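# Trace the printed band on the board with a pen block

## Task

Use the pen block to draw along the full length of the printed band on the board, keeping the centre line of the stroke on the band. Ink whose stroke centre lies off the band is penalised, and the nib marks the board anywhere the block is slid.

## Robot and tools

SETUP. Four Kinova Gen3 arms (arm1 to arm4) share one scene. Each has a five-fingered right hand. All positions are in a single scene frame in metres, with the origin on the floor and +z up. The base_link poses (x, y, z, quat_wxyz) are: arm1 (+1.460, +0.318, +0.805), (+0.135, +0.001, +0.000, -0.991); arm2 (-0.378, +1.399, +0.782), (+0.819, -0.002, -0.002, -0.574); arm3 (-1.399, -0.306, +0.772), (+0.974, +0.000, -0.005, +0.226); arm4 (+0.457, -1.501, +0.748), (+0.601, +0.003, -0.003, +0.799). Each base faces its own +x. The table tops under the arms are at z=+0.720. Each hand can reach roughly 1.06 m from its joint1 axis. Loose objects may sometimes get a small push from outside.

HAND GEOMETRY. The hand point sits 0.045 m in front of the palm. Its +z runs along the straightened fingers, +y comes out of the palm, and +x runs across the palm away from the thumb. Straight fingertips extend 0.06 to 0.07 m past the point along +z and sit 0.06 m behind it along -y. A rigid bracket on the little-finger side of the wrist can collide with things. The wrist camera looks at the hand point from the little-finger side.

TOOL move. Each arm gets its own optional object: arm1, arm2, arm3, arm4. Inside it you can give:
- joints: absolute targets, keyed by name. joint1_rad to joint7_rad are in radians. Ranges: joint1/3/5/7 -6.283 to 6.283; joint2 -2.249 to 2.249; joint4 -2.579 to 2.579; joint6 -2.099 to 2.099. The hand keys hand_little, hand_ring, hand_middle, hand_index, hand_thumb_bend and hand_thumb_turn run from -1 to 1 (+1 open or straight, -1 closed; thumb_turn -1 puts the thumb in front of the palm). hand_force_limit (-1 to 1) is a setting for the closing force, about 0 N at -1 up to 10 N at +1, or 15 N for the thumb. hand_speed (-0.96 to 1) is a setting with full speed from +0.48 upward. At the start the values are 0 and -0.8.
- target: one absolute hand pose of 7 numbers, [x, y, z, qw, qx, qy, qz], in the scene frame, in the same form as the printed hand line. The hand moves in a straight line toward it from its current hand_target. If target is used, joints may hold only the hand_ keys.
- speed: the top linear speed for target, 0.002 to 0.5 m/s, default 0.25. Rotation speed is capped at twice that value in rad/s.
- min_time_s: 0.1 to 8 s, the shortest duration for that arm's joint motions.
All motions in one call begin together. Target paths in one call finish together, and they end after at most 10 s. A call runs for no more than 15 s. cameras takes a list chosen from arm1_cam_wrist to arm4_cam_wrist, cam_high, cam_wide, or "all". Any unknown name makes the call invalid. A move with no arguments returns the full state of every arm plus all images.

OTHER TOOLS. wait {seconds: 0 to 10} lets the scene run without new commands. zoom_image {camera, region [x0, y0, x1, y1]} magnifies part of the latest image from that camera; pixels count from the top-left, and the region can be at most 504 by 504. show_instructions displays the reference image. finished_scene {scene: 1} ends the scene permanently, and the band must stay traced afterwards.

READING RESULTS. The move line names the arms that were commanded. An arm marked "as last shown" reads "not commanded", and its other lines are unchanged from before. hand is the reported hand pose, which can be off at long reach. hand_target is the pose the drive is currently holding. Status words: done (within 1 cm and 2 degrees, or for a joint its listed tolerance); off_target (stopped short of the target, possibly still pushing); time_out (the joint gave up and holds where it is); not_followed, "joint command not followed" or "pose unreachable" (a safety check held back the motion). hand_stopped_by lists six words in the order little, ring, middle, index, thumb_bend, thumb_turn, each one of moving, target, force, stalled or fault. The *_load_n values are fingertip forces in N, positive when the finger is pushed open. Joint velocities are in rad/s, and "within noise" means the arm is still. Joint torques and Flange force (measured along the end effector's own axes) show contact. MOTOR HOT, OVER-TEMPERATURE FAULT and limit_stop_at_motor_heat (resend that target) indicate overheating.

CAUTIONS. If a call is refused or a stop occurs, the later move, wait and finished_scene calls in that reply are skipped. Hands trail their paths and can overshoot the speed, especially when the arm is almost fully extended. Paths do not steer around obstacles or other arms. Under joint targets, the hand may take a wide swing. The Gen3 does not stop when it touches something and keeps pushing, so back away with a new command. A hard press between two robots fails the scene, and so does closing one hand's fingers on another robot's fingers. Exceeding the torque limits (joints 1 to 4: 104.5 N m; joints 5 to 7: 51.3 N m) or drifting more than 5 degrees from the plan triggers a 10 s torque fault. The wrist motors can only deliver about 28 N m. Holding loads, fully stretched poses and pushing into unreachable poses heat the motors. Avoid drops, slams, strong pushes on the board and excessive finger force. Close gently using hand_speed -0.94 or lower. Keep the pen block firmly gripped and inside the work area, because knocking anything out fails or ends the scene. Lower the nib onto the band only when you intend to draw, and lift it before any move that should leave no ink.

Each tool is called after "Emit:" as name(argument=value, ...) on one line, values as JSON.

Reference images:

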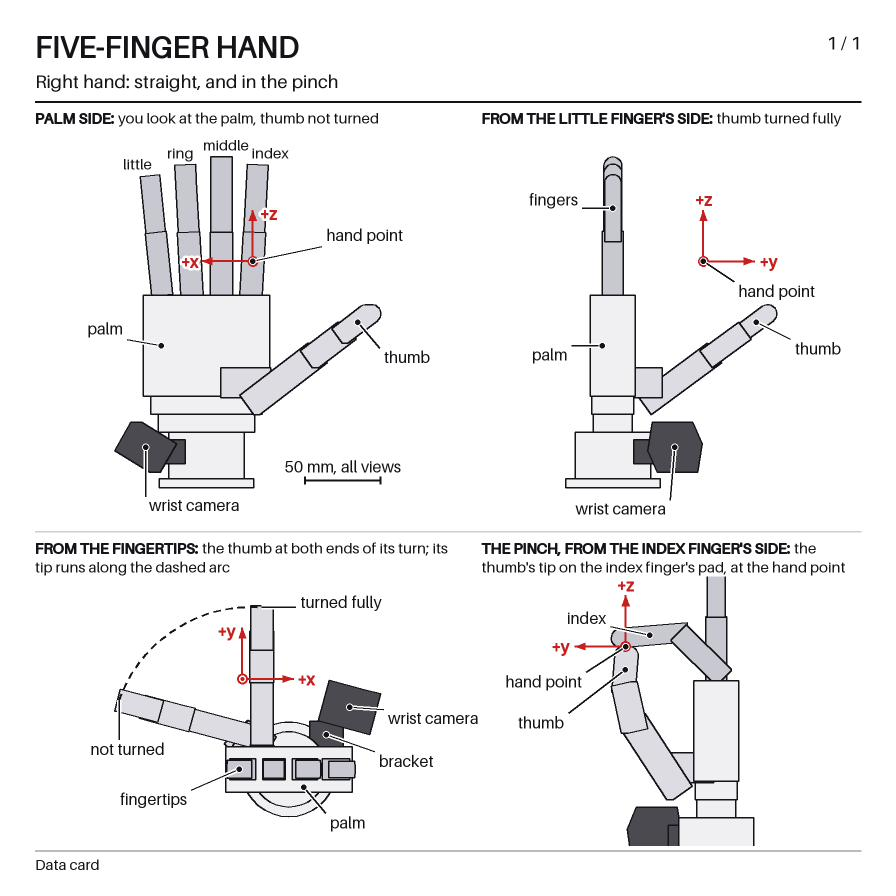

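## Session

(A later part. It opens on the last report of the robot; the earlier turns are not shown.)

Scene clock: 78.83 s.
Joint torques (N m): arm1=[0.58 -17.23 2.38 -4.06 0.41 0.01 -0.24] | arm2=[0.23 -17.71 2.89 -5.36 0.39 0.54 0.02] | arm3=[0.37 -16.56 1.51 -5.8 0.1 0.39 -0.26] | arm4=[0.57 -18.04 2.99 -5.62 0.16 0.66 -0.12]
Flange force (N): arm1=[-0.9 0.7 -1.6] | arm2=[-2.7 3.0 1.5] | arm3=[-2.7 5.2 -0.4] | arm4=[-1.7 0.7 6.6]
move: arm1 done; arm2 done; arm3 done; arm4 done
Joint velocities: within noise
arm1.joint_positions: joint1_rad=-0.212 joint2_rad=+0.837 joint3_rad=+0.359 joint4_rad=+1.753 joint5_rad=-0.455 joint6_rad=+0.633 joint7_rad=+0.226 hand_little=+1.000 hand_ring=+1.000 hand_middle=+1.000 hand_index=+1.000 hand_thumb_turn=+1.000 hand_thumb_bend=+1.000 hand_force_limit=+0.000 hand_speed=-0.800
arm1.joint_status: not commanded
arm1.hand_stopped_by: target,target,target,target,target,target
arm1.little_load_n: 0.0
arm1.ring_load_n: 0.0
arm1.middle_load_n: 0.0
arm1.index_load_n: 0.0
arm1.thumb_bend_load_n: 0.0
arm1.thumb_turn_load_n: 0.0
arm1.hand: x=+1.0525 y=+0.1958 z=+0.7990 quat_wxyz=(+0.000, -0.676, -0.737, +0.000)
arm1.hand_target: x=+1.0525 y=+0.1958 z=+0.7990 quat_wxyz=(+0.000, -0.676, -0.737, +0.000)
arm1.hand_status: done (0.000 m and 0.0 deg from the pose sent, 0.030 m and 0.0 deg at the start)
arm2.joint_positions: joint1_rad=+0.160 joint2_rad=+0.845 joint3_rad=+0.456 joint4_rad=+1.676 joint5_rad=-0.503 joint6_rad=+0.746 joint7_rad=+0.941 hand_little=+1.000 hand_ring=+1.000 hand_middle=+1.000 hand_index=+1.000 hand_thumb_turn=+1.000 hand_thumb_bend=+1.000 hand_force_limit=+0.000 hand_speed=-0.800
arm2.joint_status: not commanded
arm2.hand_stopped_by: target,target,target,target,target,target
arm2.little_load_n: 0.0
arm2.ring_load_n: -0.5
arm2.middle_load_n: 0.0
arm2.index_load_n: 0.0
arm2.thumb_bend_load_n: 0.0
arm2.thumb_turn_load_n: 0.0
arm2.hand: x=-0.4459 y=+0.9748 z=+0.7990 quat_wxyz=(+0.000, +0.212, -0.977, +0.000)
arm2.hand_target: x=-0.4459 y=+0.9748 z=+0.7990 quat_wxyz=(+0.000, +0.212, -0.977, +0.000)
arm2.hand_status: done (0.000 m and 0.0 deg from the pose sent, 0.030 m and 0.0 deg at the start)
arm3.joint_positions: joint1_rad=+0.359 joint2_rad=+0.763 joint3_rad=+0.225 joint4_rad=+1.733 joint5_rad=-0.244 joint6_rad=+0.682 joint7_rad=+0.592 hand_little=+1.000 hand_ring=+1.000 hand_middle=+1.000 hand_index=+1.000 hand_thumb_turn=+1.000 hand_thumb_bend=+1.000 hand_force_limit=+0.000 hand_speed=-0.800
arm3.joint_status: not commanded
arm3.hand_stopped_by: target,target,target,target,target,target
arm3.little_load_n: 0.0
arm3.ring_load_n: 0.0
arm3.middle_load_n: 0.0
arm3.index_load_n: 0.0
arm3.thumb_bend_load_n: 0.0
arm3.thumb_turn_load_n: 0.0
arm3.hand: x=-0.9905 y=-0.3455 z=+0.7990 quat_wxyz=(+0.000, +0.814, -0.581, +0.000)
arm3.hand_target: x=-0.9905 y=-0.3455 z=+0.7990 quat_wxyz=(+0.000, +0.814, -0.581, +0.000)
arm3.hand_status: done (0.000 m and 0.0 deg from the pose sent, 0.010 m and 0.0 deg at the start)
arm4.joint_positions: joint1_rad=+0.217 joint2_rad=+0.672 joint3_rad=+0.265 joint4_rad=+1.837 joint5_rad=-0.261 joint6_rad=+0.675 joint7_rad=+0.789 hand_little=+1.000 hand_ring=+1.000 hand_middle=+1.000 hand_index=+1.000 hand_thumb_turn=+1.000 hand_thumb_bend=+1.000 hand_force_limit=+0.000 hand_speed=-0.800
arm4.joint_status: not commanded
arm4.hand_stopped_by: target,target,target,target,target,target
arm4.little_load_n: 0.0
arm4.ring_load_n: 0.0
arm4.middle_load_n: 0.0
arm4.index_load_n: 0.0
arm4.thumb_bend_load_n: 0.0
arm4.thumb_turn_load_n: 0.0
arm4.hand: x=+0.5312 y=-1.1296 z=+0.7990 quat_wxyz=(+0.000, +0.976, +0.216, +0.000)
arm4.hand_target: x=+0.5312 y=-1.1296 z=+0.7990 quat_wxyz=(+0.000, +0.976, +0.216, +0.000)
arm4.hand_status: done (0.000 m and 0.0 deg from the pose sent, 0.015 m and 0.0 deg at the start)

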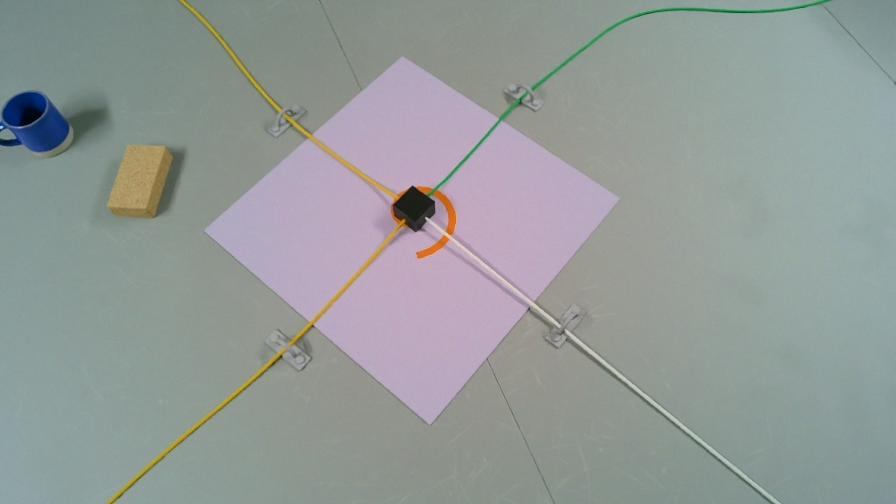

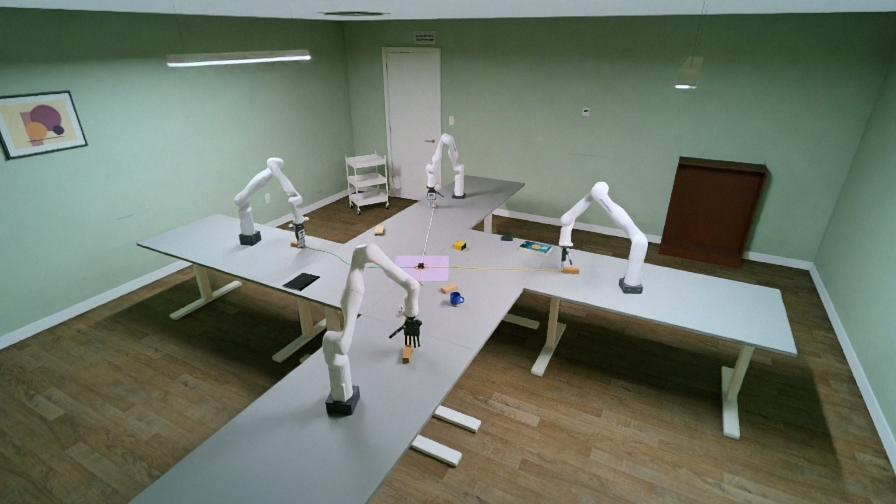

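Emit:
move(arm1={"target": [1.0725, 0.1963, 0.799, 0, 0.6756, 0.7373, 0], "speed": 0.04}, arm2={"target": [-0.4503, 0.9838, 0.799, 0, -0.2122, 0.9772, 0], "speed": 0.04}, arm3={"target": [-0.9942, -0.347, 0.799, 0, -0.8141, 0.5807, 0], "speed": 0.04}, cameras=["cam_high", "cam_wide"])

Emit:
zoom_image(camera="cam_high", region=[380, 175, 470, 265])

Emit:
zoom_image(camera="cam_wide", region=[290, 190, 590, 370])

Scene clock: 85.47 s.
Joint torques (N m): arm1=[0.61 -16.63 2.2 -3.81 0.44 0.03 -0.2] | arm2=[0.22 -17.44 2.87 -5.2 0.4 0.58 0] | arm3=[0.58 -16.22 1.73 -5.44 0.2 0.61 -0.23] | arm4=[0.63 -18.08 2.93 -5.65 0.21 0.61 -0.09]
Flange force (N): arm1=[-1.2 0.7 -1.6] | arm2=[-2.5 2.8 1.6] | arm3=[-3.1 4.7 -0.3] | arm4=[-1.9 0.6 6.5]
move: arm1 done; arm2 done; arm3 done
Joint velocities: within noise
arm1.joint_positions: joint1_rad=-0.223 joint2_rad=+0.810 joint3_rad=+0.350 joint4_rad=+1.825 joint5_rad=-0.463 joint6_rad=+0.588 joint7_rad=+0.234 hand_little=+1.000 hand_ring=+1.000 hand_middle=+1.000 hand_index=+1.000 hand_thumb_turn=+1.000 hand_thumb_bend=+1.000 hand_force_limit=+0.000 hand_speed=-0.800
arm1.joint_status: not commanded
arm1.hand_stopped_by: target,target,target,target,target,target
arm1.little_load_n: 0.0
arm1.ring_load_n: 0.0
arm1.middle_load_n: 0.5
arm1.index_load_n: 0.0
arm1.thumb_bend_load_n: 0.0
arm1.thumb_turn_load_n: 0.0
arm1.hand: x=+1.0725 y=+0.1963 z=+0.7990 quat_wxyz=(+0.000, -0.676, -0.737, +0.000)
arm1.hand_target: x=+1.0725 y=+0.1963 z=+0.7990 quat_wxyz=(+0.000, -0.676, -0.737, +0.000)
arm1.hand_status: done (0.000 m and 0.0 deg from the pose sent, 0.020 m and 0.0 deg at the start)
arm2.joint_positions: joint1_rad=+0.169 joint2_rad=+0.831 joint3_rad=+0.453 joint4_rad=+1.707 joint5_rad=-0.504 joint6_rad=+0.727 joint7_rad=+0.958 hand_little=+1.000 hand_ring=+1.000 hand_middle=+1.000 hand_index=+1.000 hand_thumb_turn=+1.000 hand_thumb_bend=+1.000 hand_force_limit=+0.000 hand_speed=-0.800
arm2.joint_status: not commanded
arm2.hand_stopped_by: target,target,target,target,target,target
arm2.little_load_n: 0.0
arm2.ring_load_n: 0.0
arm2.middle_load_n: 0.0
arm2.index_load_n: 0.0
arm2.thumb_bend_load_n: 0.0
arm2.thumb_turn_load_n: 0.0
arm2.hand: x=-0.4503 y=+0.9838 z=+0.7990 quat_wxyz=(+0.000, +0.212, -0.977, +0.000)
arm2.hand_target: x=-0.4503 y=+0.9838 z=+0.7990 quat_wxyz=(+0.000, +0.212, -0.977, +0.000)
arm2.hand_status: done (0.000 m and 0.0 deg from the pose sent, 0.010 m and 0.0 deg at the start)
arm3.joint_positions: joint1_rad=+0.362 joint2_rad=+0.758 joint3_rad=+0.224 joint4_rad=+1.746 joint5_rad=-0.244 joint6_rad=+0.674 joint7_rad=+0.596 hand_little=+1.000 hand_ring=+1.000 hand_middle=+1.000 hand_index=+1.000 hand_thumb_turn=+1.000 hand_thumb_bend=+1.000 hand_force_limit=+0.000 hand_speed=-0.800
arm3.joint_status: not commanded
arm3.hand_stopped_by: target,target,target,target,target,target
arm3.little_load_n: 0.0
arm3.ring_load_n: 0.0
arm3.middle_load_n: 0.0
arm3.index_load_n: 0.0
arm3.thumb_bend_load_n: 0.0
arm3.thumb_turn_load_n: 0.0
arm3.hand: x=-0.9942 y=-0.3470 z=+0.7990 quat_wxyz=(+0.000, +0.814, -0.581, +0.000)
arm3.hand_target: x=-0.9942 y=-0.3470 z=+0.7990 quat_wxyz=(+0.000, +0.814, -0.581, +0.000)
arm3.hand_status: done (0.000 m and 0.0 deg from the pose sent, 0.004 m and 0.0 deg at the start)
arm4: as last shown
arm4.thumb_bend_load_n: -0.5

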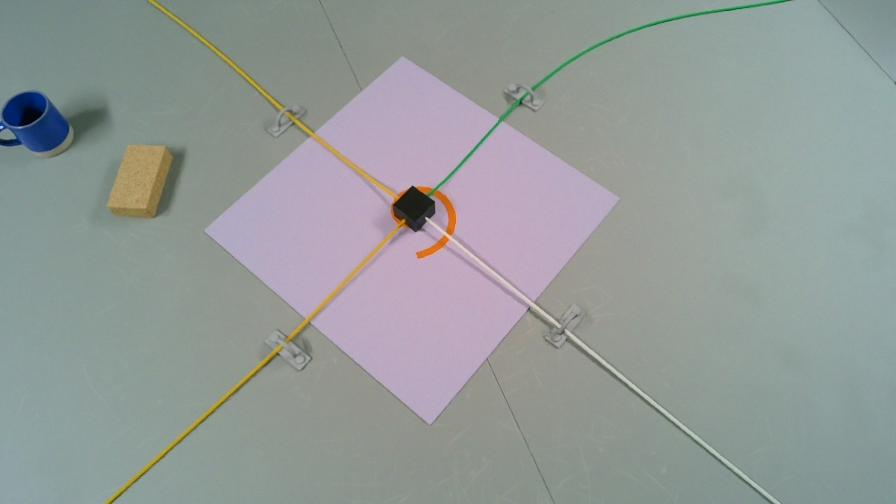

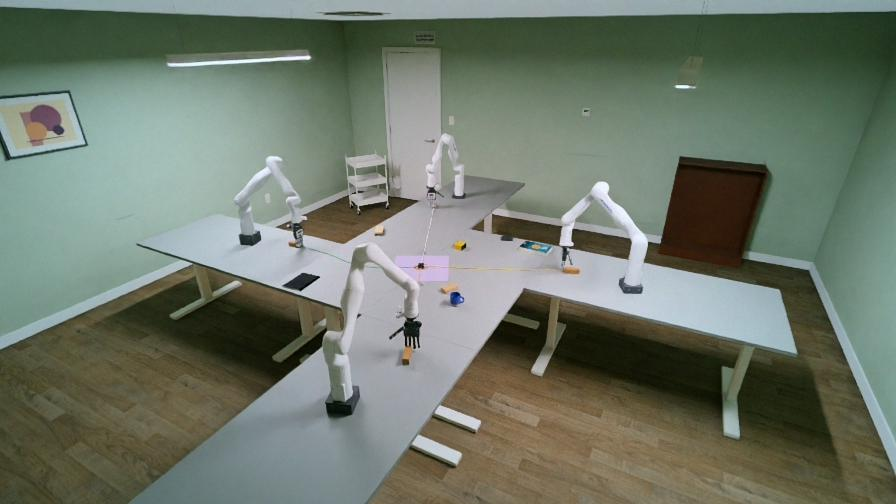

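Scaled by 5.600 from the camera's image (finer frame: 1280x720).

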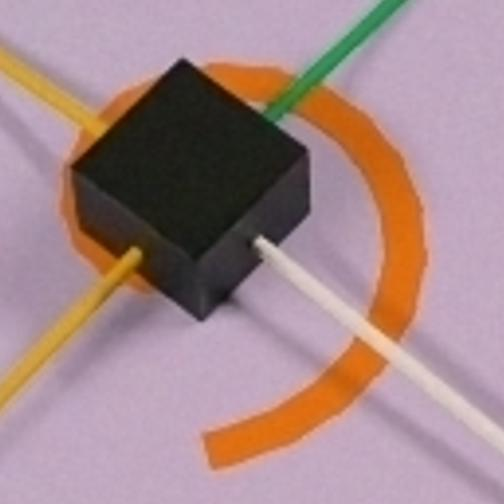

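Scaled by 1.680 from the camera's image (finer frame: 1280x720).

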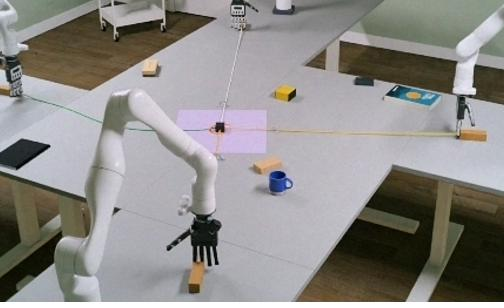

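Emit:
move(arm1={"target": [1.0845, 0.1966, 0.799, 0, 0.6756, 0.7373, 0], "speed": 0.03}, arm2={"target": [-0.4525, 0.9883, 0.799, 0, -0.2122, 0.9772, 0], "speed": 0.03}, cameras=["cam_high", "cam_wide", "arm1_cam_wrist", "arm2_cam_wrist"])

Emit:
zoom_image(camera="cam_high", region=[380, 175, 470, 265])

Emit:
zoom_image(camera="cam_wide", region=[290, 190, 590, 370])

Scene clock: 86.83 s.
Joint torques (N m): arm1=[0.65 -16.19 2.23 -3.51 0.42 0.06 -0.3] | arm2=[0.53 -17.01 3.13 -4.58 0.65 0.78 0] | arm3=[0.5 -16.16 1.63 -5.54 0.21 0.55 -0.25] | arm4=[0.59 -18.07 2.94 -5.64 0.2 0.64 -0.11]
Flange force (N): arm1=[-1.1 0.5 -1.6] | arm2=[-2.6 1.7 1.7] | arm3=[-3.0 5.0 -0.6] | arm4=[-1.8 0.7 6.6]
move: arm1 done; arm2 done
Joint velocities: within noise
arm1.joint_positions: joint1_rad=-0.229 joint2_rad=+0.794 joint3_rad=+0.344 joint4_rad=+1.866 joint5_rad=-0.468 joint6_rad=+0.560 joint7_rad=+0.238 hand_little=+1.000 hand_ring=+1.000 hand_middle=+1.000 hand_index=+1.000 hand_thumb_turn=+1.000 hand_thumb_bend=+1.000 hand_force_limit=+0.000 hand_speed=-0.800
arm1.joint_status: not commanded
arm1.hand_stopped_by: target,target,target,target,target,target
arm1.little_load_n: 0.0
arm1.ring_load_n: 0.0
arm1.middle_load_n: 0.0
arm1.index_load_n: 0.0
arm1.thumb_bend_load_n: 0.0
arm1.thumb_turn_load_n: 0.0
arm1.hand: x=+1.0845 y=+0.1966 z=+0.7990 quat_wxyz=(+0.000, -0.676, -0.737, +0.000)
arm1.hand_target: x=+1.0845 y=+0.1966 z=+0.7990 quat_wxyz=(+0.000, -0.676, -0.737, +0.000)
arm1.hand_status: done (0.000 m and 0.0 deg from the pose sent, 0.012 m and 0.0 deg at the start)
arm2.joint_positions: joint1_rad=+0.174 joint2_rad=+0.825 joint3_rad=+0.451 joint4_rad=+1.723 joint5_rad=-0.504 joint6_rad=+0.718 joint7_rad=+0.967 hand_little=+1.000 hand_ring=+1.000 hand_middle=+1.000 hand_index=+1.000 hand_thumb_turn=+1.000 hand_thumb_bend=+1.000 hand_force_limit=+0.000 hand_speed=-0.800
arm2.joint_status: not commanded
arm2.hand_stopped_by: target,target,target,target,target,target
arm2.little_load_n: 0.0
arm2.ring_load_n: 0.0
arm2.middle_load_n: 0.0
arm2.index_load_n: 0.0
arm2.thumb_bend_load_n: 0.0
arm2.thumb_turn_load_n: 0.0
arm2.hand: x=-0.4525 y=+0.9883 z=+0.7990 quat_wxyz=(+0.000, +0.212, -0.977, +0.000)
arm2.hand_target: x=-0.4525 y=+0.9883 z=+0.7990 quat_wxyz=(+0.000, +0.212, -0.977, +0.000)
arm2.hand_status: done (0.000 m and 0.0 deg from the pose sent, 0.005 m and 0.0 deg at the start)
arm3, arm4: as last shown
arm4.thumb_bend_load_n: 0.0
pictures: arm1_cam_wrist, arm2_cam_wrist, cam_high, cam_wide

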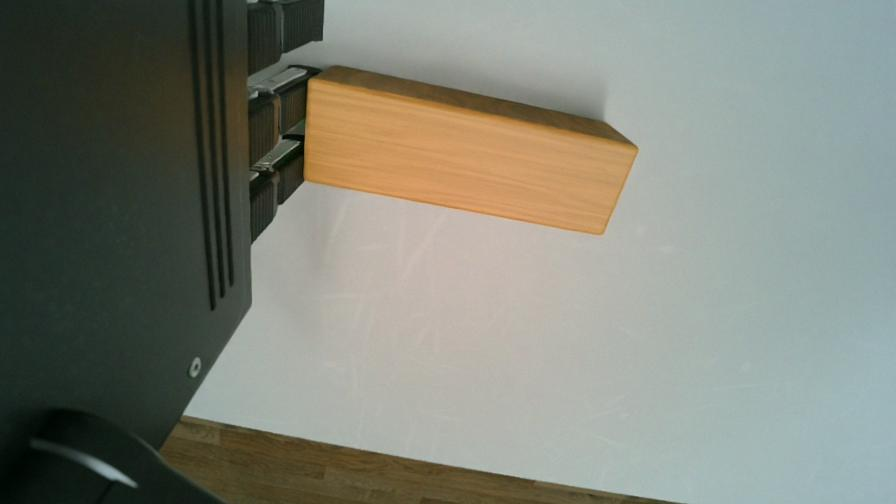

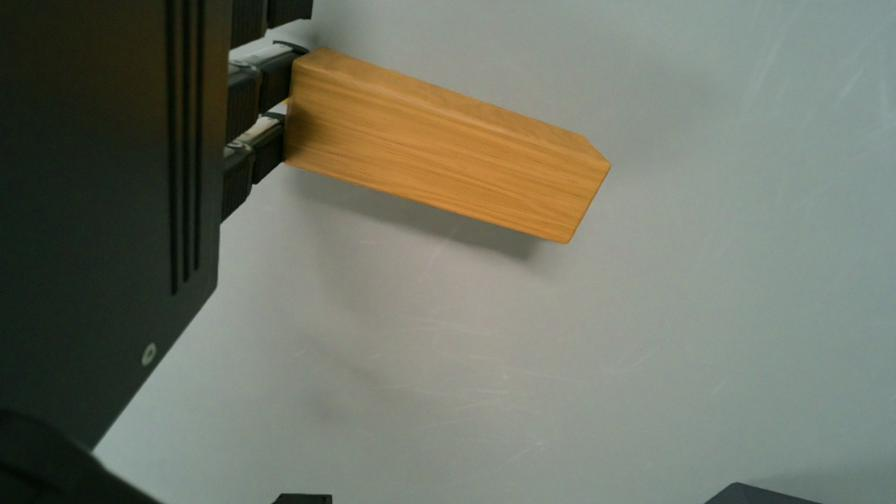

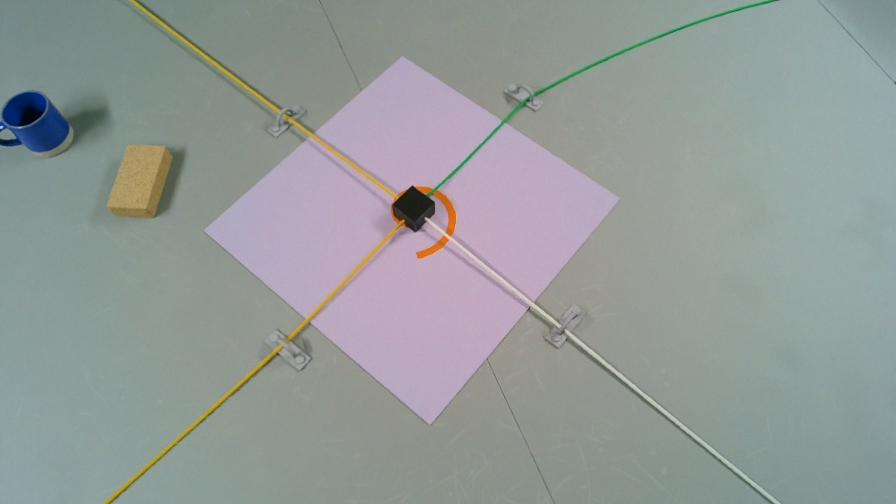

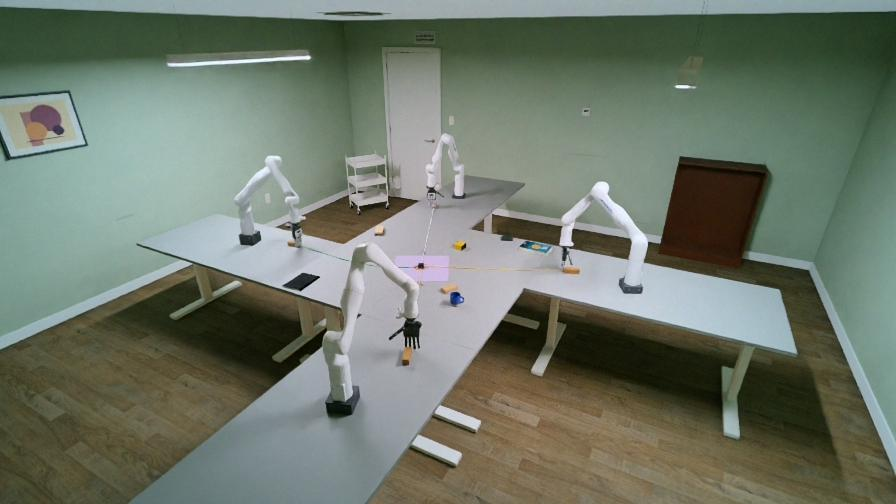

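Scaled by 5.600 from the camera's image (finer frame: 1280x720).

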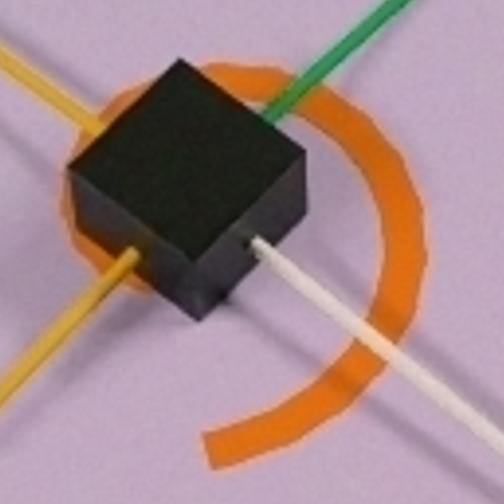

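Scaled by 1.680 from the camera's image (finer frame: 1280x720).

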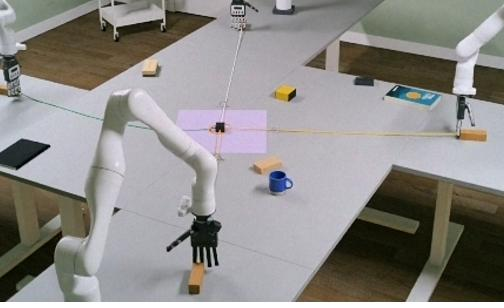

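Emit:
move(arm1={"target": [1.0905, 0.1968, 0.799, 0, 0.6756, 0.7373, 0], "speed": 0.03}, cameras=["cam_high"])

Emit:
zoom_image(camera="cam_high", region=[380, 175, 470, 265])

Scene clock: 88.03 s.
Joint torques (N m): arm1=[0.62 -15.94 2.12 -3.4 0.49 0.08 -0.24] | arm2=[0.57 -17.06 3.12 -4.52 0.68 0.82 0.03] | arm3=[0.48 -16.15 1.63 -5.49 0.17 0.54 -0.23] | arm4=[0.6 -18.03 2.96 -5.62 0.17 0.63 -0.09]
Flange force (N): arm1=[-1.2 0.5 -1.7] | arm2=[-2.6 1.4 1.8] | arm3=[-2.9 4.9 -0.6] | arm4=[-1.8 0.6 6.4]
move: arm1 done
Joint velocities: within noise
arm1.joint_positions: joint1_rad=-0.231 joint2_rad=+0.786 joint3_rad=+0.340 joint4_rad=+1.887 joint5_rad=-0.471 joint6_rad=+0.547 joint7_rad=+0.240 hand_little=+1.000 hand_ring=+1.000 hand_middle=+1.000 hand_index=+1.000 hand_thumb_turn=+1.000 hand_thumb_bend=+1.000 hand_force_limit=+0.000 hand_speed=-0.800
arm1.joint_status: not commanded
arm1.hand_stopped_by: target,target,target,target,target,target
arm1.little_load_n: 0.0
arm1.ring_load_n: 0.0
arm1.middle_load_n: 0.0
arm1.index_load_n: 0.0
arm1.thumb_bend_load_n: -0.5
arm1.thumb_turn_load_n: 0.0
arm1.hand: x=+1.0905 y=+0.1968 z=+0.7990 quat_wxyz=(+0.000, -0.676, -0.737, +0.000)
arm1.hand_target: x=+1.0905 y=+0.1968 z=+0.7990 quat_wxyz=(+0.000, -0.676, -0.737, +0.000)
arm1.hand_status: done (0.000 m and 0.0 deg from the pose sent, 0.006 m and 0.0 deg at the start)
arm2, arm3, arm4: as last shown

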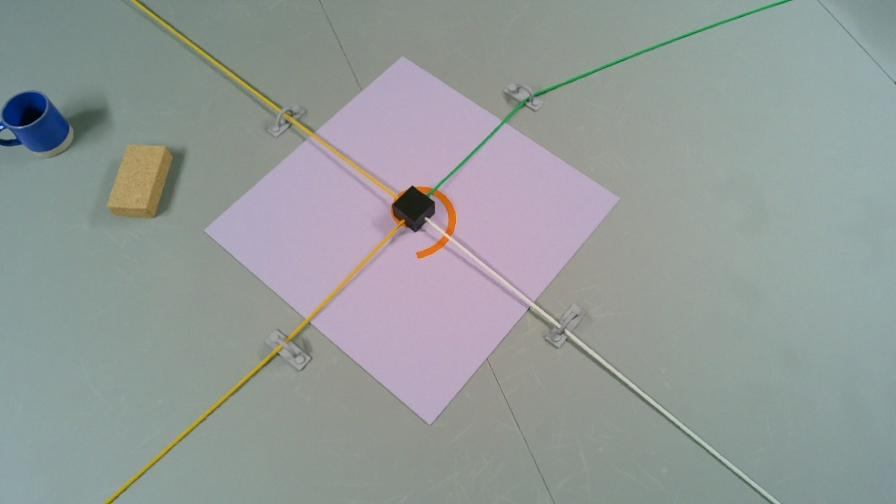

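Scaled by 5.600 from the camera's image (finer frame: 1280x720).

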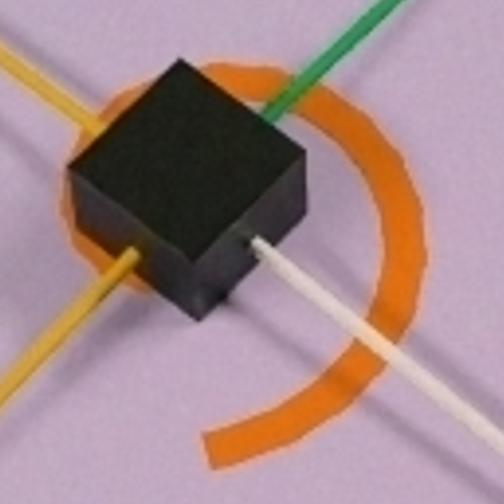

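Emit:
move(arm1={"target": [1.0935, 0.1969, 0.799, 0, 0.6756, 0.7373, 0], "speed": 0.02}, cameras=["cam_high"])

Emit:
zoom_image(camera="cam_high", region=[380, 175, 470, 265])

Scene clock: 89.10 s.
Joint torques (N m): arm1=[0.48 -15.92 1.91 -2.85 0.52 0.37 -0.23] | arm2=[0.51 -17.01 3.17 -4.51 0.69 0.81 0.03] | arm3=[0.47 -16.22 1.62 -5.48 0.19 0.55 -0.23] | arm4=[0.62 -18 2.9 -5.6 0.21 0.66 -0.12]
Flange force (N): arm1=[-1.1 -0.7 -1.1] | arm2=[-2.5 1.5 1.8] | arm3=[-2.8 4.8 -0.5] | arm4=[-1.8 0.6 6.4]
move: arm1 done
Joint velocities: within noise
arm1.joint_positions: joint1_rad=-0.233 joint2_rad=+0.782 joint3_rad=+0.339 joint4_rad=+1.897 joint5_rad=-0.472 joint6_rad=+0.540 joint7_rad=+0.241 hand_little=+1.000 hand_ring=+1.000 hand_middle=+1.000 hand_index=+1.000 hand_thumb_turn=+1.000 hand_thumb_bend=+1.000 hand_force_limit=+0.000 hand_speed=-0.800
arm1.joint_status: not commanded
arm1.hand_stopped_by: target,target,target,target,target,target
arm1.little_load_n: 0.0
arm1.ring_load_n: 0.0
arm1.middle_load_n: 0.0
arm1.index_load_n: 0.0
arm1.thumb_bend_load_n: 0.0
arm1.thumb_turn_load_n: 0.0
arm1.hand: x=+1.0935 y=+0.1969 z=+0.7990 quat_wxyz=(+0.000, -0.676, -0.737, +0.000)
arm1.hand_target: x=+1.0935 y=+0.1969 z=+0.7990 quat_wxyz=(+0.000, -0.676, -0.737, +0.000)
arm1.hand_status: done (0.000 m and 0.0 deg from the pose sent, 0.003 m and 0.0 deg at the start)
arm2, arm3, arm4: as last shown

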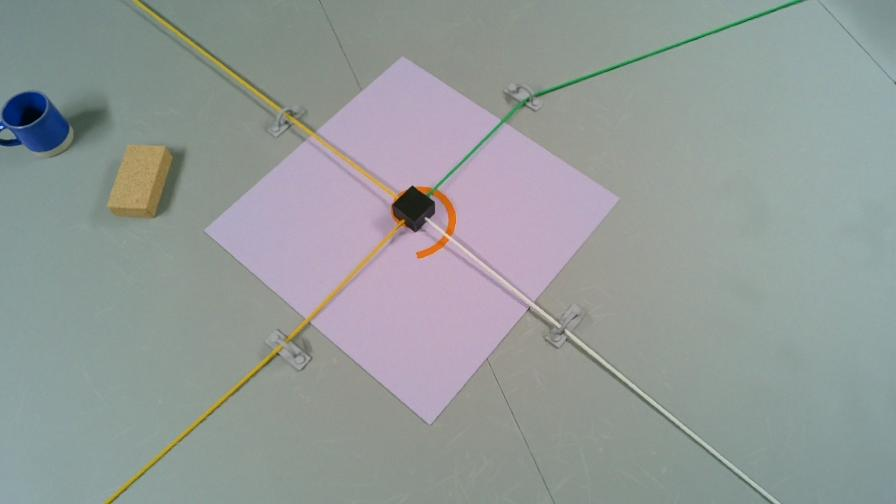

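Scaled by 5.600 from the camera's image (finer frame: 1280x720).

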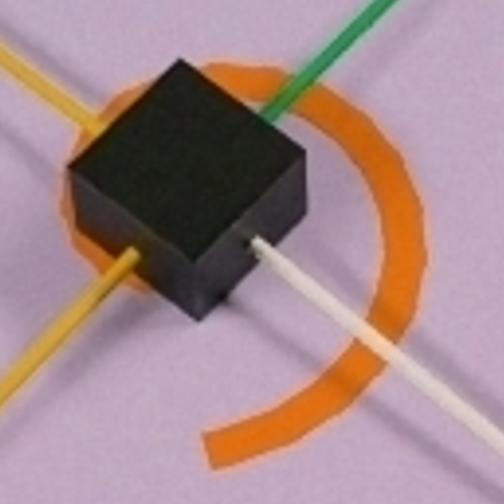

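Emit:
zoom_image(camera="cam_high", region=[410, 176, 470, 221])

Emit:
zoom_image(camera="cam_high", region=[410, 216, 470, 261])

Emit:
zoom_image(camera="cam_high", region=[380, 176, 440, 221])

Emit:
zoom_image(camera="cam_high", region=[380, 196, 440, 241])

Scaled by 8.400 from the camera's image (finer frame: 1280x720).

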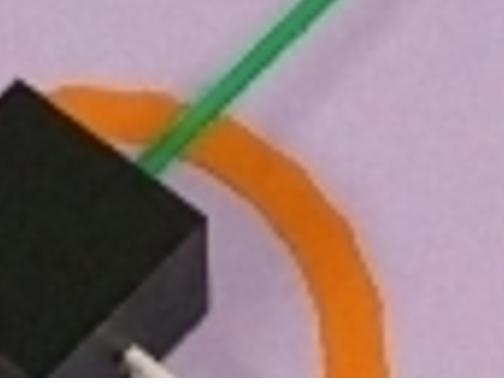

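Scaled by 8.400 from the camera's image (finer frame: 1280x720).

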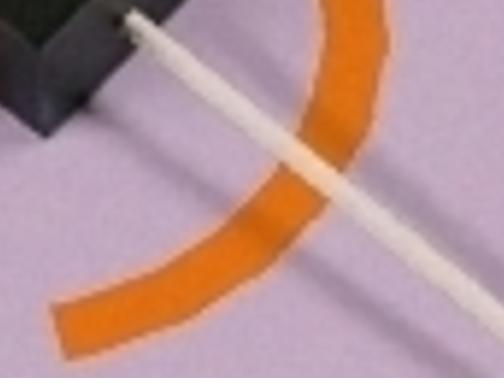

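Scaled by 8.400 from the camera's image (finer frame: 1280x720).

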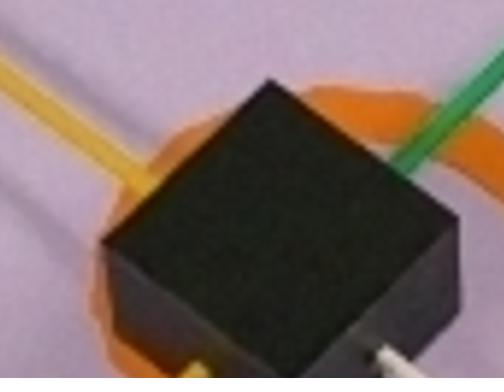

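Scaled by 8.400 from the camera's image (finer frame: 1280x720).

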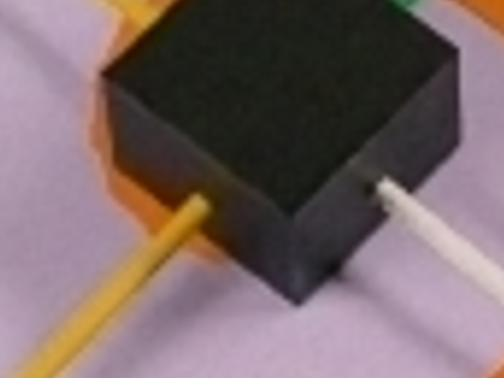

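Emit:
zoom_image(camera="cam_high", region=[493, 72, 553, 117])

Emit:
zoom_image(camera="cam_high", region=[255, 95, 315, 140])

Emit:
zoom_image(camera="cam_high", region=[258, 328, 318, 373])

Emit:
zoom_image(camera="cam_high", region=[535, 300, 595, 345])

Scaled by 8.400 from the camera's image (finer frame: 1280x720).

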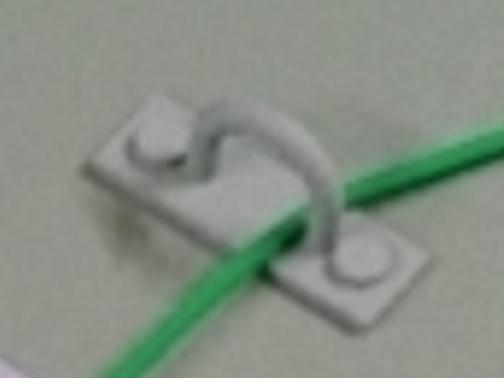

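Scaled by 8.400 from the camera's image (finer frame: 1280x720).

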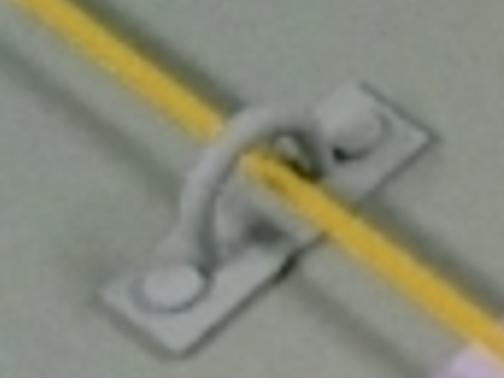

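Scaled by 8.400 from the camera's image (finer frame: 1280x720).

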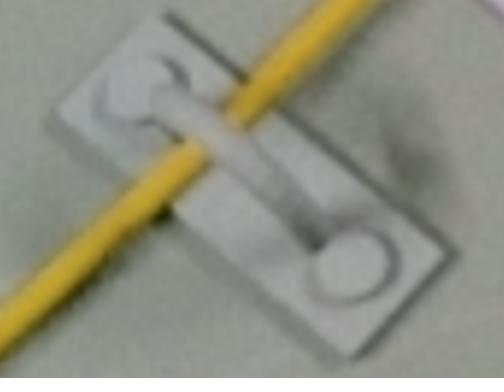

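Scaled by 8.400 from the camera's image (finer frame: 1280x720).

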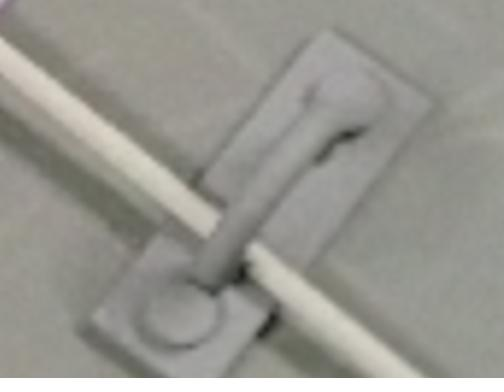

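Emit:
move(arm1={"target": [1.0947, 0.1969, 0.799, 0, 0.6756, 0.7373, 0], "speed": 0.02}, arm2={"target": [-0.4514, 0.986, 0.799, 0, -0.2122, 0.9772, 0], "speed": 0.02}, arm3={"target": [-0.9931, -0.3466, 0.799, 0, -0.8141, 0.5807, 0], "speed": 0.02}, arm4={"target": [0.5322, -1.1319, 0.799, 0, 0.9763, 0.2164, 0], "speed": 0.02}, cameras=["cam_high"])

Emit:
zoom_image(camera="cam_high", region=[380, 175, 470, 265])

Scene clock: 95.73 s.
Joint torques (N m): arm1=[0.48 -15.88 1.93 -2.94 0.47 0.36 -0.21] | arm2=[0.33 -17.32 2.91 -5.21 0.4 0.51 0.05] | arm3=[0.37 -16.52 1.49 -5.84 0.11 0.41 -0.25] | arm4=[0.71 -18.09 3.05 -5.37 0.25 0.79 -0.1]
Flange force (N): arm1=[-1.1 -0.4 -1.1] | arm2=[-2.9 2.7 1.4] | arm3=[-2.8 5.4 -0.3] | arm4=[-1.7 0.0 7.1]
move: arm1 done; arm2 done; arm3 done; arm4 done
Joint velocities: within noise
arm1.joint_positions: joint1_rad=-0.233 joint2_rad=+0.781 joint3_rad=+0.338 joint4_rad=+1.901 joint5_rad=-0.473 joint6_rad=+0.537 joint7_rad=+0.242 hand_little=+1.000 hand_ring=+1.000 hand_middle=+1.000 hand_index=+1.000 hand_thumb_turn=+1.000 hand_thumb_bend=+1.000 hand_force_limit=+0.000 hand_speed=-0.800
arm1.joint_status: not commanded
arm1.hand_stopped_by: target,target,target,target,target,target
arm1.little_load_n: 0.0
arm1.ring_load_n: 0.0
arm1.middle_load_n: 0.0
arm1.index_load_n: 0.0
arm1.thumb_bend_load_n: 0.0
arm1.thumb_turn_load_n: 0.0
arm1.hand: x=+1.0947 y=+0.1969 z=+0.7990 quat_wxyz=(+0.000, -0.676, -0.737, +0.000)
arm1.hand_target: x=+1.0947 y=+0.1969 z=+0.7990 quat_wxyz=(+0.000, -0.676, -0.737, +0.000)
arm1.hand_status: done (0.000 m and 0.0 deg from the pose sent, 0.001 m and 0.0 deg at the start)
arm2.joint_positions: joint1_rad=+0.172 joint2_rad=+0.828 joint3_rad=+0.452 joint4_rad=+1.715 joint5_rad=-0.504 joint6_rad=+0.723 joint7_rad=+0.962 hand_little=+1.000 hand_ring=+1.000 hand_middle=+1.000 hand_index=+1.000 hand_thumb_turn=+1.000 hand_thumb_bend=+1.000 hand_force_limit=+0.000 hand_speed=-0.800
arm2.joint_status: not commanded
arm2.hand_stopped_by: target,target,target,target,target,target
arm2.little_load_n: 0.0
arm2.ring_load_n: 0.0
arm2.middle_load_n: 0.0
arm2.index_load_n: 0.0
arm2.thumb_bend_load_n: 0.0
arm2.thumb_turn_load_n: 0.0
arm2.hand: x=-0.4514 y=+0.9860 z=+0.7990 quat_wxyz=(+0.000, +0.212, -0.977, +0.000)
arm2.hand_target: x=-0.4514 y=+0.9860 z=+0.7990 quat_wxyz=(+0.000, +0.212, -0.977, +0.000)
arm2.hand_status: done (0.000 m and 0.0 deg from the pose sent, 0.003 m and 0.0 deg at the start)
arm3.joint_positions: joint1_rad=+0.362 joint2_rad=+0.760 joint3_rad=+0.224 joint4_rad=+1.742 joint5_rad=-0.244 joint6_rad=+0.676 joint7_rad=+0.595 hand_little=+1.000 hand_ring=+1.000 hand_middle=+1.000 hand_index=+1.000 hand_thumb_turn=+1.000 hand_thumb_bend=+1.000 hand_force_limit=+0.000 hand_speed=-0.800
arm3.joint_status: not commanded
arm3.hand_stopped_by: target,target,target,target,target,target
arm3.little_load_n: 0.0
arm3.ring_load_n: 0.0
arm3.middle_load_n: 0.0
arm3.index_load_n: 0.0
arm3.thumb_bend_load_n: -0.5
arm3.thumb_turn_load_n: 0.0
arm3.hand: x=-0.9931 y=-0.3466 z=+0.7990 quat_wxyz=(+0.000, +0.814, -0.581, +0.000)
arm3.hand_target: x=-0.9931 y=-0.3466 z=+0.7990 quat_wxyz=(+0.000, +0.814, -0.581, +0.000)
arm3.hand_status: done (0.000 m and 0.0 deg from the pose sent, 0.001 m and 0.0 deg at the start)
arm4.joint_positions: joint1_rad=+0.219 joint2_rad=+0.668 joint3_rad=+0.265 joint4_rad=+1.845 joint5_rad=-0.261 joint6_rad=+0.671 joint7_rad=+0.793 hand_little=+1.000 hand_ring=+1.000 hand_middle=+1.000 hand_index=+1.000 hand_thumb_turn=+1.000 hand_thumb_bend=+1.000 hand_force_limit=+0.000 hand_speed=-0.800
arm4.joint_status: not commanded
arm4.hand_stopped_by: target,target,target,target,target,target
arm4.little_load_n: 0.0
arm4.ring_load_n: 0.0
arm4.middle_load_n: 0.0
arm4.index_load_n: 0.0
arm4.thumb_bend_load_n: 0.0
arm4.thumb_turn_load_n: 0.0
arm4.hand: x=+0.5322 y=-1.1319 z=+0.7990 quat_wxyz=(+0.000, +0.976, +0.216, +0.000)
arm4.hand_target: x=+0.5322 y=-1.1319 z=+0.7990 quat_wxyz=(+0.000, +0.976, +0.216, +0.000)
arm4.hand_status: done (0.000 m and 0.0 deg from the pose sent, 0.003 m and 0.0 deg at the start)

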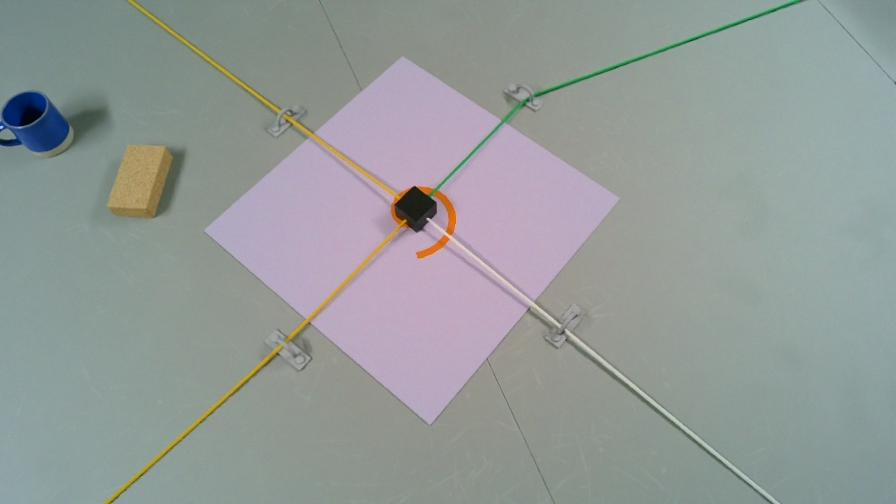

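Scaled by 5.600 from the camera's image (finer frame: 1280x720).

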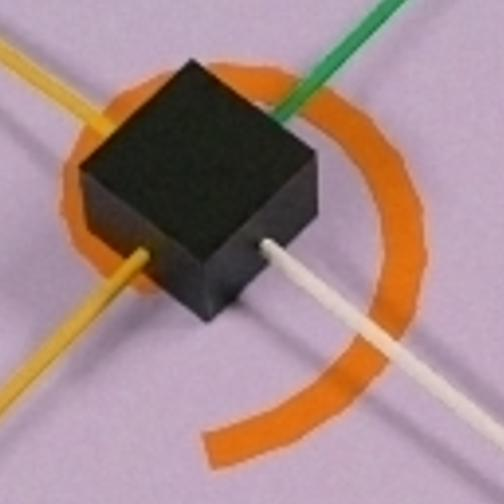

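Emit:
move(arm1={"target": [1.094, 0.1969, 0.799, 0, 0.6756, 0.7373, 0], "speed": 0.02}, arm2={"target": [-0.4501, 0.9833, 0.799, 0, -0.2122, 0.9772, 0], "speed": 0.02}, arm3={"target": [-0.9937, -0.3468, 0.799, 0, -0.8141, 0.5807, 0], "speed": 0.02}, arm4={"target": [0.5334, -1.1346, 0.799, 0, 0.9763, 0.2164, 0], "speed": 0.02})

Emit:
move(arm1={"target": [1.0914, 0.1968, 0.799, 0, 0.6756, 0.7373, 0], "speed": 0.02}, arm2={"target": [-0.449, 0.981, 0.799, 0, -0.2122, 0.9772, 0], "speed": 0.02}, arm3={"target": [-0.9961, -0.3478, 0.799, 0, -0.8141, 0.5807, 0], "speed": 0.02}, arm4={"target": [0.5345, -1.137, 0.799, 0, 0.9763, 0.2164, 0], "speed": 0.02}, cameras=["cam_high"])

Emit:
zoom_image(camera="cam_high", region=[380, 175, 470, 265])

Scene clock: 97.33 s.
Joint torques (N m): arm1=[0.62 -15.74 2.08 -3.31 0.46 0.11 -0.27] | arm2=[0.2 -17.54 2.87 -5.28 0.39 0.5 0] | arm3=[0.49 -16.49 1.66 -5.59 0.17 0.57 -0.25] | arm4=[0.71 -18.13 2.98 -5.49 0.22 0.74 -0.08]
Flange force (N): arm1=[-1.1 0.6 -1.8] | arm2=[-2.5 2.8 1.6] | arm3=[-2.8 4.8 0.1] | arm4=[-1.8 0.1 7.2]
move: arm1 done; arm2 done; arm3 done; arm4 done
Joint velocities: within noise
arm1.joint_positions: joint1_rad=-0.233 joint2_rad=+0.782 joint3_rad=+0.338 joint4_rad=+1.899 joint5_rad=-0.473 joint6_rad=+0.539 joint7_rad=+0.242 hand_little=+1.000 hand_ring=+1.000 hand_middle=+1.000 hand_index=+1.000 hand_thumb_turn=+1.000 hand_thumb_bend=+1.000 hand_force_limit=+0.000 hand_speed=-0.800
arm1.joint_status: not commanded
arm1.hand_stopped_by: target,target,target,target,target,target
arm1.little_load_n: 0.0
arm1.ring_load_n: 0.0
arm1.middle_load_n: 0.0
arm1.index_load_n: 0.0
arm1.thumb_bend_load_n: 0.0
arm1.thumb_turn_load_n: 0.0
arm1.hand: x=+1.0940 y=+0.1969 z=+0.7990 quat_wxyz=(+0.000, -0.676, -0.737, +0.000)
arm1.hand_target: x=+1.0940 y=+0.1969 z=+0.7990 quat_wxyz=(+0.000, -0.676, -0.737, +0.000)
arm1.hand_status: done (0.000 m and 0.0 deg from the pose sent, 0.001 m and 0.0 deg at the start)
arm2.joint_positions: joint1_rad=+0.169 joint2_rad=+0.832 joint3_rad=+0.453 joint4_rad=+1.706 joint5_rad=-0.504 joint6_rad=+0.728 joint7_rad=+0.957 hand_little=+1.000 hand_ring=+1.000 hand_middle=+1.000 hand_index=+1.000 hand_thumb_turn=+1.000 hand_thumb_bend=+1.000 hand_force_limit=+0.000 hand_speed=-0.800
arm2.joint_status: not commanded
arm2.hand_stopped_by: target,target,target,target,target,target
arm2.little_load_n: 0.0
arm2.ring_load_n: 0.0
arm2.middle_load_n: 0.0
arm2.index_load_n: 0.0
arm2.thumb_bend_load_n: 0.0
arm2.thumb_turn_load_n: 0.0
arm2.hand: x=-0.4501 y=+0.9833 z=+0.7990 quat_wxyz=(+0.000, +0.212, -0.977, +0.000)
arm2.hand_target: x=-0.4501 y=+0.9833 z=+0.7990 quat_wxyz=(+0.000, +0.212, -0.977, +0.000)
arm2.hand_status: done (0.000 m and 0.0 deg from the pose sent, 0.003 m and 0.0 deg at the start)
arm3.joint_positions: joint1_rad=+0.362 joint2_rad=+0.759 joint3_rad=+0.224 joint4_rad=+1.744 joint5_rad=-0.244 joint6_rad=+0.675 joint7_rad=+0.596 hand_little=+1.000 hand_ring=+1.000 hand_middle=+1.000 hand_index=+1.000 hand_thumb_turn=+1.000 hand_thumb_bend=+1.000 hand_force_limit=+0.000 hand_speed=-0.800
arm3.joint_status: not commanded
arm3.hand_stopped_by: target,target,target,target,target,target
arm3.little_load_n: 0.0
arm3.ring_load_n: -0.5
arm3.middle_load_n: 0.0
arm3.index_load_n: 0.0
arm3.thumb_bend_load_n: 0.0
arm3.thumb_turn_load_n: 0.0
arm3.hand: x=-0.9937 y=-0.3468 z=+0.7990 quat_wxyz=(+0.000, +0.814, -0.581, +0.000)
arm3.hand_target: x=-0.9937 y=-0.3468 z=+0.7990 quat_wxyz=(+0.000, +0.814, -0.581, +0.000)
arm3.hand_status: done (0.000 m and 0.0 deg from the pose sent, 0.001 m and 0.0 deg at the start)
arm4.joint_positions: joint1_rad=+0.223 joint2_rad=+0.665 joint3_rad=+0.265 joint4_rad=+1.853 joint5_rad=-0.260 joint6_rad=+0.666 joint7_rad=+0.797 hand_little=+1.000 hand_ring=+1.000 hand_middle=+1.000 hand_index=+1.000 hand_thumb_turn=+1.000 hand_thumb_bend=+1.000 hand_force_limit=+0.000 hand_speed=-0.800
arm4.joint_status: not commanded
arm4.hand_stopped_by: target,target,target,target,target,target
arm4.little_load_n: 0.0
arm4.ring_load_n: 0.0
arm4.middle_load_n: 0.0
arm4.index_load_n: 0.0
arm4.thumb_bend_load_n: 0.0
arm4.thumb_turn_load_n: 0.0
arm4.hand: x=+0.5334 y=-1.1346 z=+0.7990 quat_wxyz=(+0.000, +0.976, +0.216, +0.000)
arm4.hand_target: x=+0.5334 y=-1.1346 z=+0.7990 quat_wxyz=(+0.000, +0.976, +0.216, +0.000)
arm4.hand_status: done (0.000 m and 0.0 deg from the pose sent, 0.003 m and 0.0 deg at the start)
pictures: none

Scene clock: 98.30 s.
Joint torques (N m): arm1=[0.69 -16.13 2.09 -3.64 0.44 -0.12 -0.28] | arm2=[0.26 -17.54 2.88 -5.25 0.4 0.57 0.03] | arm3=[0.55 -15.97 1.69 -5.34 0.23 0.56 -0.2] | arm4=[0.66 -18.06 3.03 -5.58 0.18 0.7 -0.09]
Flange force (N): arm1=[-1.3 0.7 -1.8] | arm2=[-2.7 2.8 1.6] | arm3=[-3.0 4.6 -0.9] | arm4=[-1.9 0.4 7.3]
move: arm1 done; arm2 done; arm3 done; arm4 done
Joint velocities: within noise
arm1.joint_positions: joint1_rad=-0.232 joint2_rad=+0.785 joint3_rad=+0.340 joint4_rad=+1.890 joint5_rad=-0.471 joint6_rad=+0.545 joint7_rad=+0.241 hand_little=+1.000 hand_ring=+1.000 hand_middle=+1.000 hand_index=+1.000 hand_thumb_turn=+1.000 hand_thumb_bend=+1.000 hand_force_limit=+0.000 hand_speed=-0.800
arm1.joint_status: not commanded
arm1.hand_stopped_by: target,target,target,target,target,target
arm1.little_load_n: 0.0
arm1.ring_load_n: 0.0
arm1.middle_load_n: 0.0
arm1.index_load_n: 0.0
arm1.thumb_bend_load_n: 0.0
arm1.thumb_turn_load_n: 0.0
arm1.hand: x=+1.0914 y=+0.1968 z=+0.7990 quat_wxyz=(+0.000, -0.676, -0.737, +0.000)
arm1.hand_target: x=+1.0914 y=+0.1968 z=+0.7990 quat_wxyz=(+0.000, -0.676, -0.737, +0.000)
arm1.hand_status: done (0.000 m and 0.0 deg from the pose sent, 0.003 m and 0.0 deg at the start)
arm2.joint_positions: joint1_rad=+0.167 joint2_rad=+0.836 joint3_rad=+0.454 joint4_rad=+1.698 joint5_rad=-0.504 joint6_rad=+0.733 joint7_rad=+0.953 hand_little=+1.000 hand_ring=+1.000 hand_middle=+1.000 hand_index=+1.000 hand_thumb_turn=+1.000 hand_thumb_bend=+1.000 hand_force_limit=+0.000 hand_speed=-0.800
arm2.joint_status: not commanded
arm2.hand_stopped_by: target,target,target,target,target,target
arm2.little_load_n: 0.0
arm2.ring_load_n: 0.0
arm2.middle_load_n: 0.0
arm2.index_load_n: 0.0
arm2.thumb_bend_load_n: 0.0
arm2.thumb_turn_load_n: 0.0
arm2.hand: x=-0.4490 y=+0.9810 z=+0.7990 quat_wxyz=(+0.000, +0.212, -0.977, +0.000)
arm2.hand_target: x=-0.4490 y=+0.9810 z=+0.7990 quat_wxyz=(+0.000, +0.212, -0.977, +0.000)
arm2.hand_status: done (0.000 m and 0.0 deg from the pose sent, 0.003 m and 0.0 deg at the start)
arm3.joint_positions: joint1_rad=+0.364 joint2_rad=+0.755 joint3_rad=+0.224 joint4_rad=+1.753 joint5_rad=-0.244 joint6_rad=+0.670 joint7_rad=+0.599 hand_little=+1.000 hand_ring=+1.000 hand_middle=+1.000 hand_index=+1.000 hand_thumb_turn=+1.000 hand_thumb_bend=+1.000 hand_force_limit=+0.000 hand_speed=-0.800
arm3.joint_status: not commanded
arm3.hand_stopped_by: target,target,target,target,target,target
arm3.little_load_n: 0.0
arm3.ring_load_n: 0.0
arm3.middle_load_n: 0.0
arm3.index_load_n: 0.0
arm3.thumb_bend_load_n: 0.0
arm3.thumb_turn_load_n: 0.0
arm3.hand: x=-0.9961 y=-0.3478 z=+0.7990 quat_wxyz=(+0.000, +0.814, -0.581, +0.000)
arm3.hand_target: x=-0.9961 y=-0.3478 z=+0.7990 quat_wxyz=(+0.000, +0.814, -0.581, +0.000)
arm3.hand_status: done (0.000 m and 0.0 deg from the pose sent, 0.003 m and 0.0 deg at the start)
arm4.joint_positions: joint1_rad=+0.225 joint2_rad=+0.661 joint3_rad=+0.264 joint4_rad=+1.861 joint5_rad=-0.260 joint6_rad=+0.662 joint7_rad=+0.800 hand_little=+1.000 hand_ring=+1.000 hand_middle=+1.000 hand_index=+1.000 hand_thumb_turn=+1.000 hand_thumb_bend=+1.000 hand_force_limit=+0.000 hand_speed=-0.800
arm4.joint_status: not commanded
arm4.hand_stopped_by: target,target,target,target,target,target
arm4.little_load_n: 0.0
arm4.ring_load_n: 0.0
arm4.middle_load_n: 0.0
arm4.index_load_n: 0.0
arm4.thumb_bend_load_n: 0.0
arm4.thumb_turn_load_n: 0.0
arm4.hand: x=+0.5345 y=-1.1370 z=+0.7990 quat_wxyz=(+0.000, +0.976, +0.216, +0.000)
arm4.hand_target: x=+0.5345 y=-1.1370 z=+0.7990 quat_wxyz=(+0.000, +0.976, +0.216, +0.000)
arm4.hand_status: done (0.000 m and 0.0 deg from the pose sent, 0.003 m and 0.0 deg at the start)

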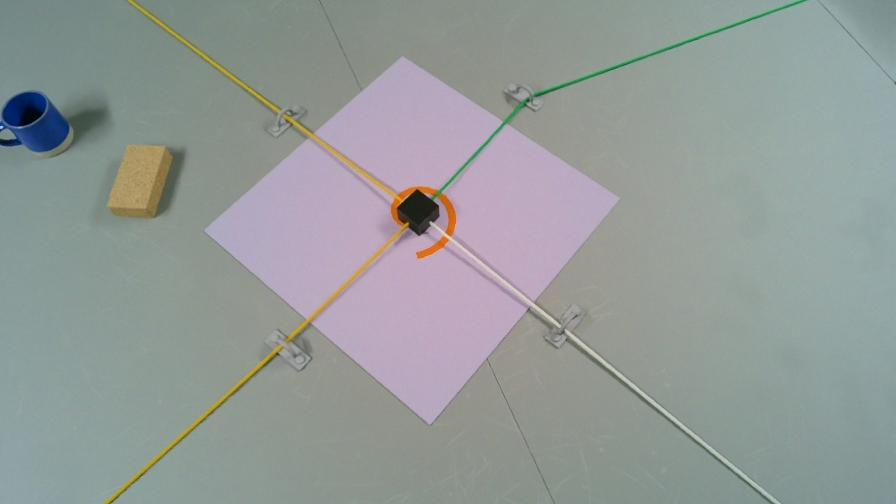

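Scaled by 5.600 from the camera's image (finer frame: 1280x720).

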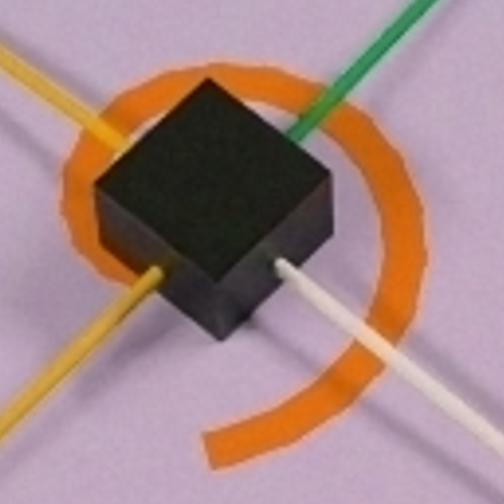

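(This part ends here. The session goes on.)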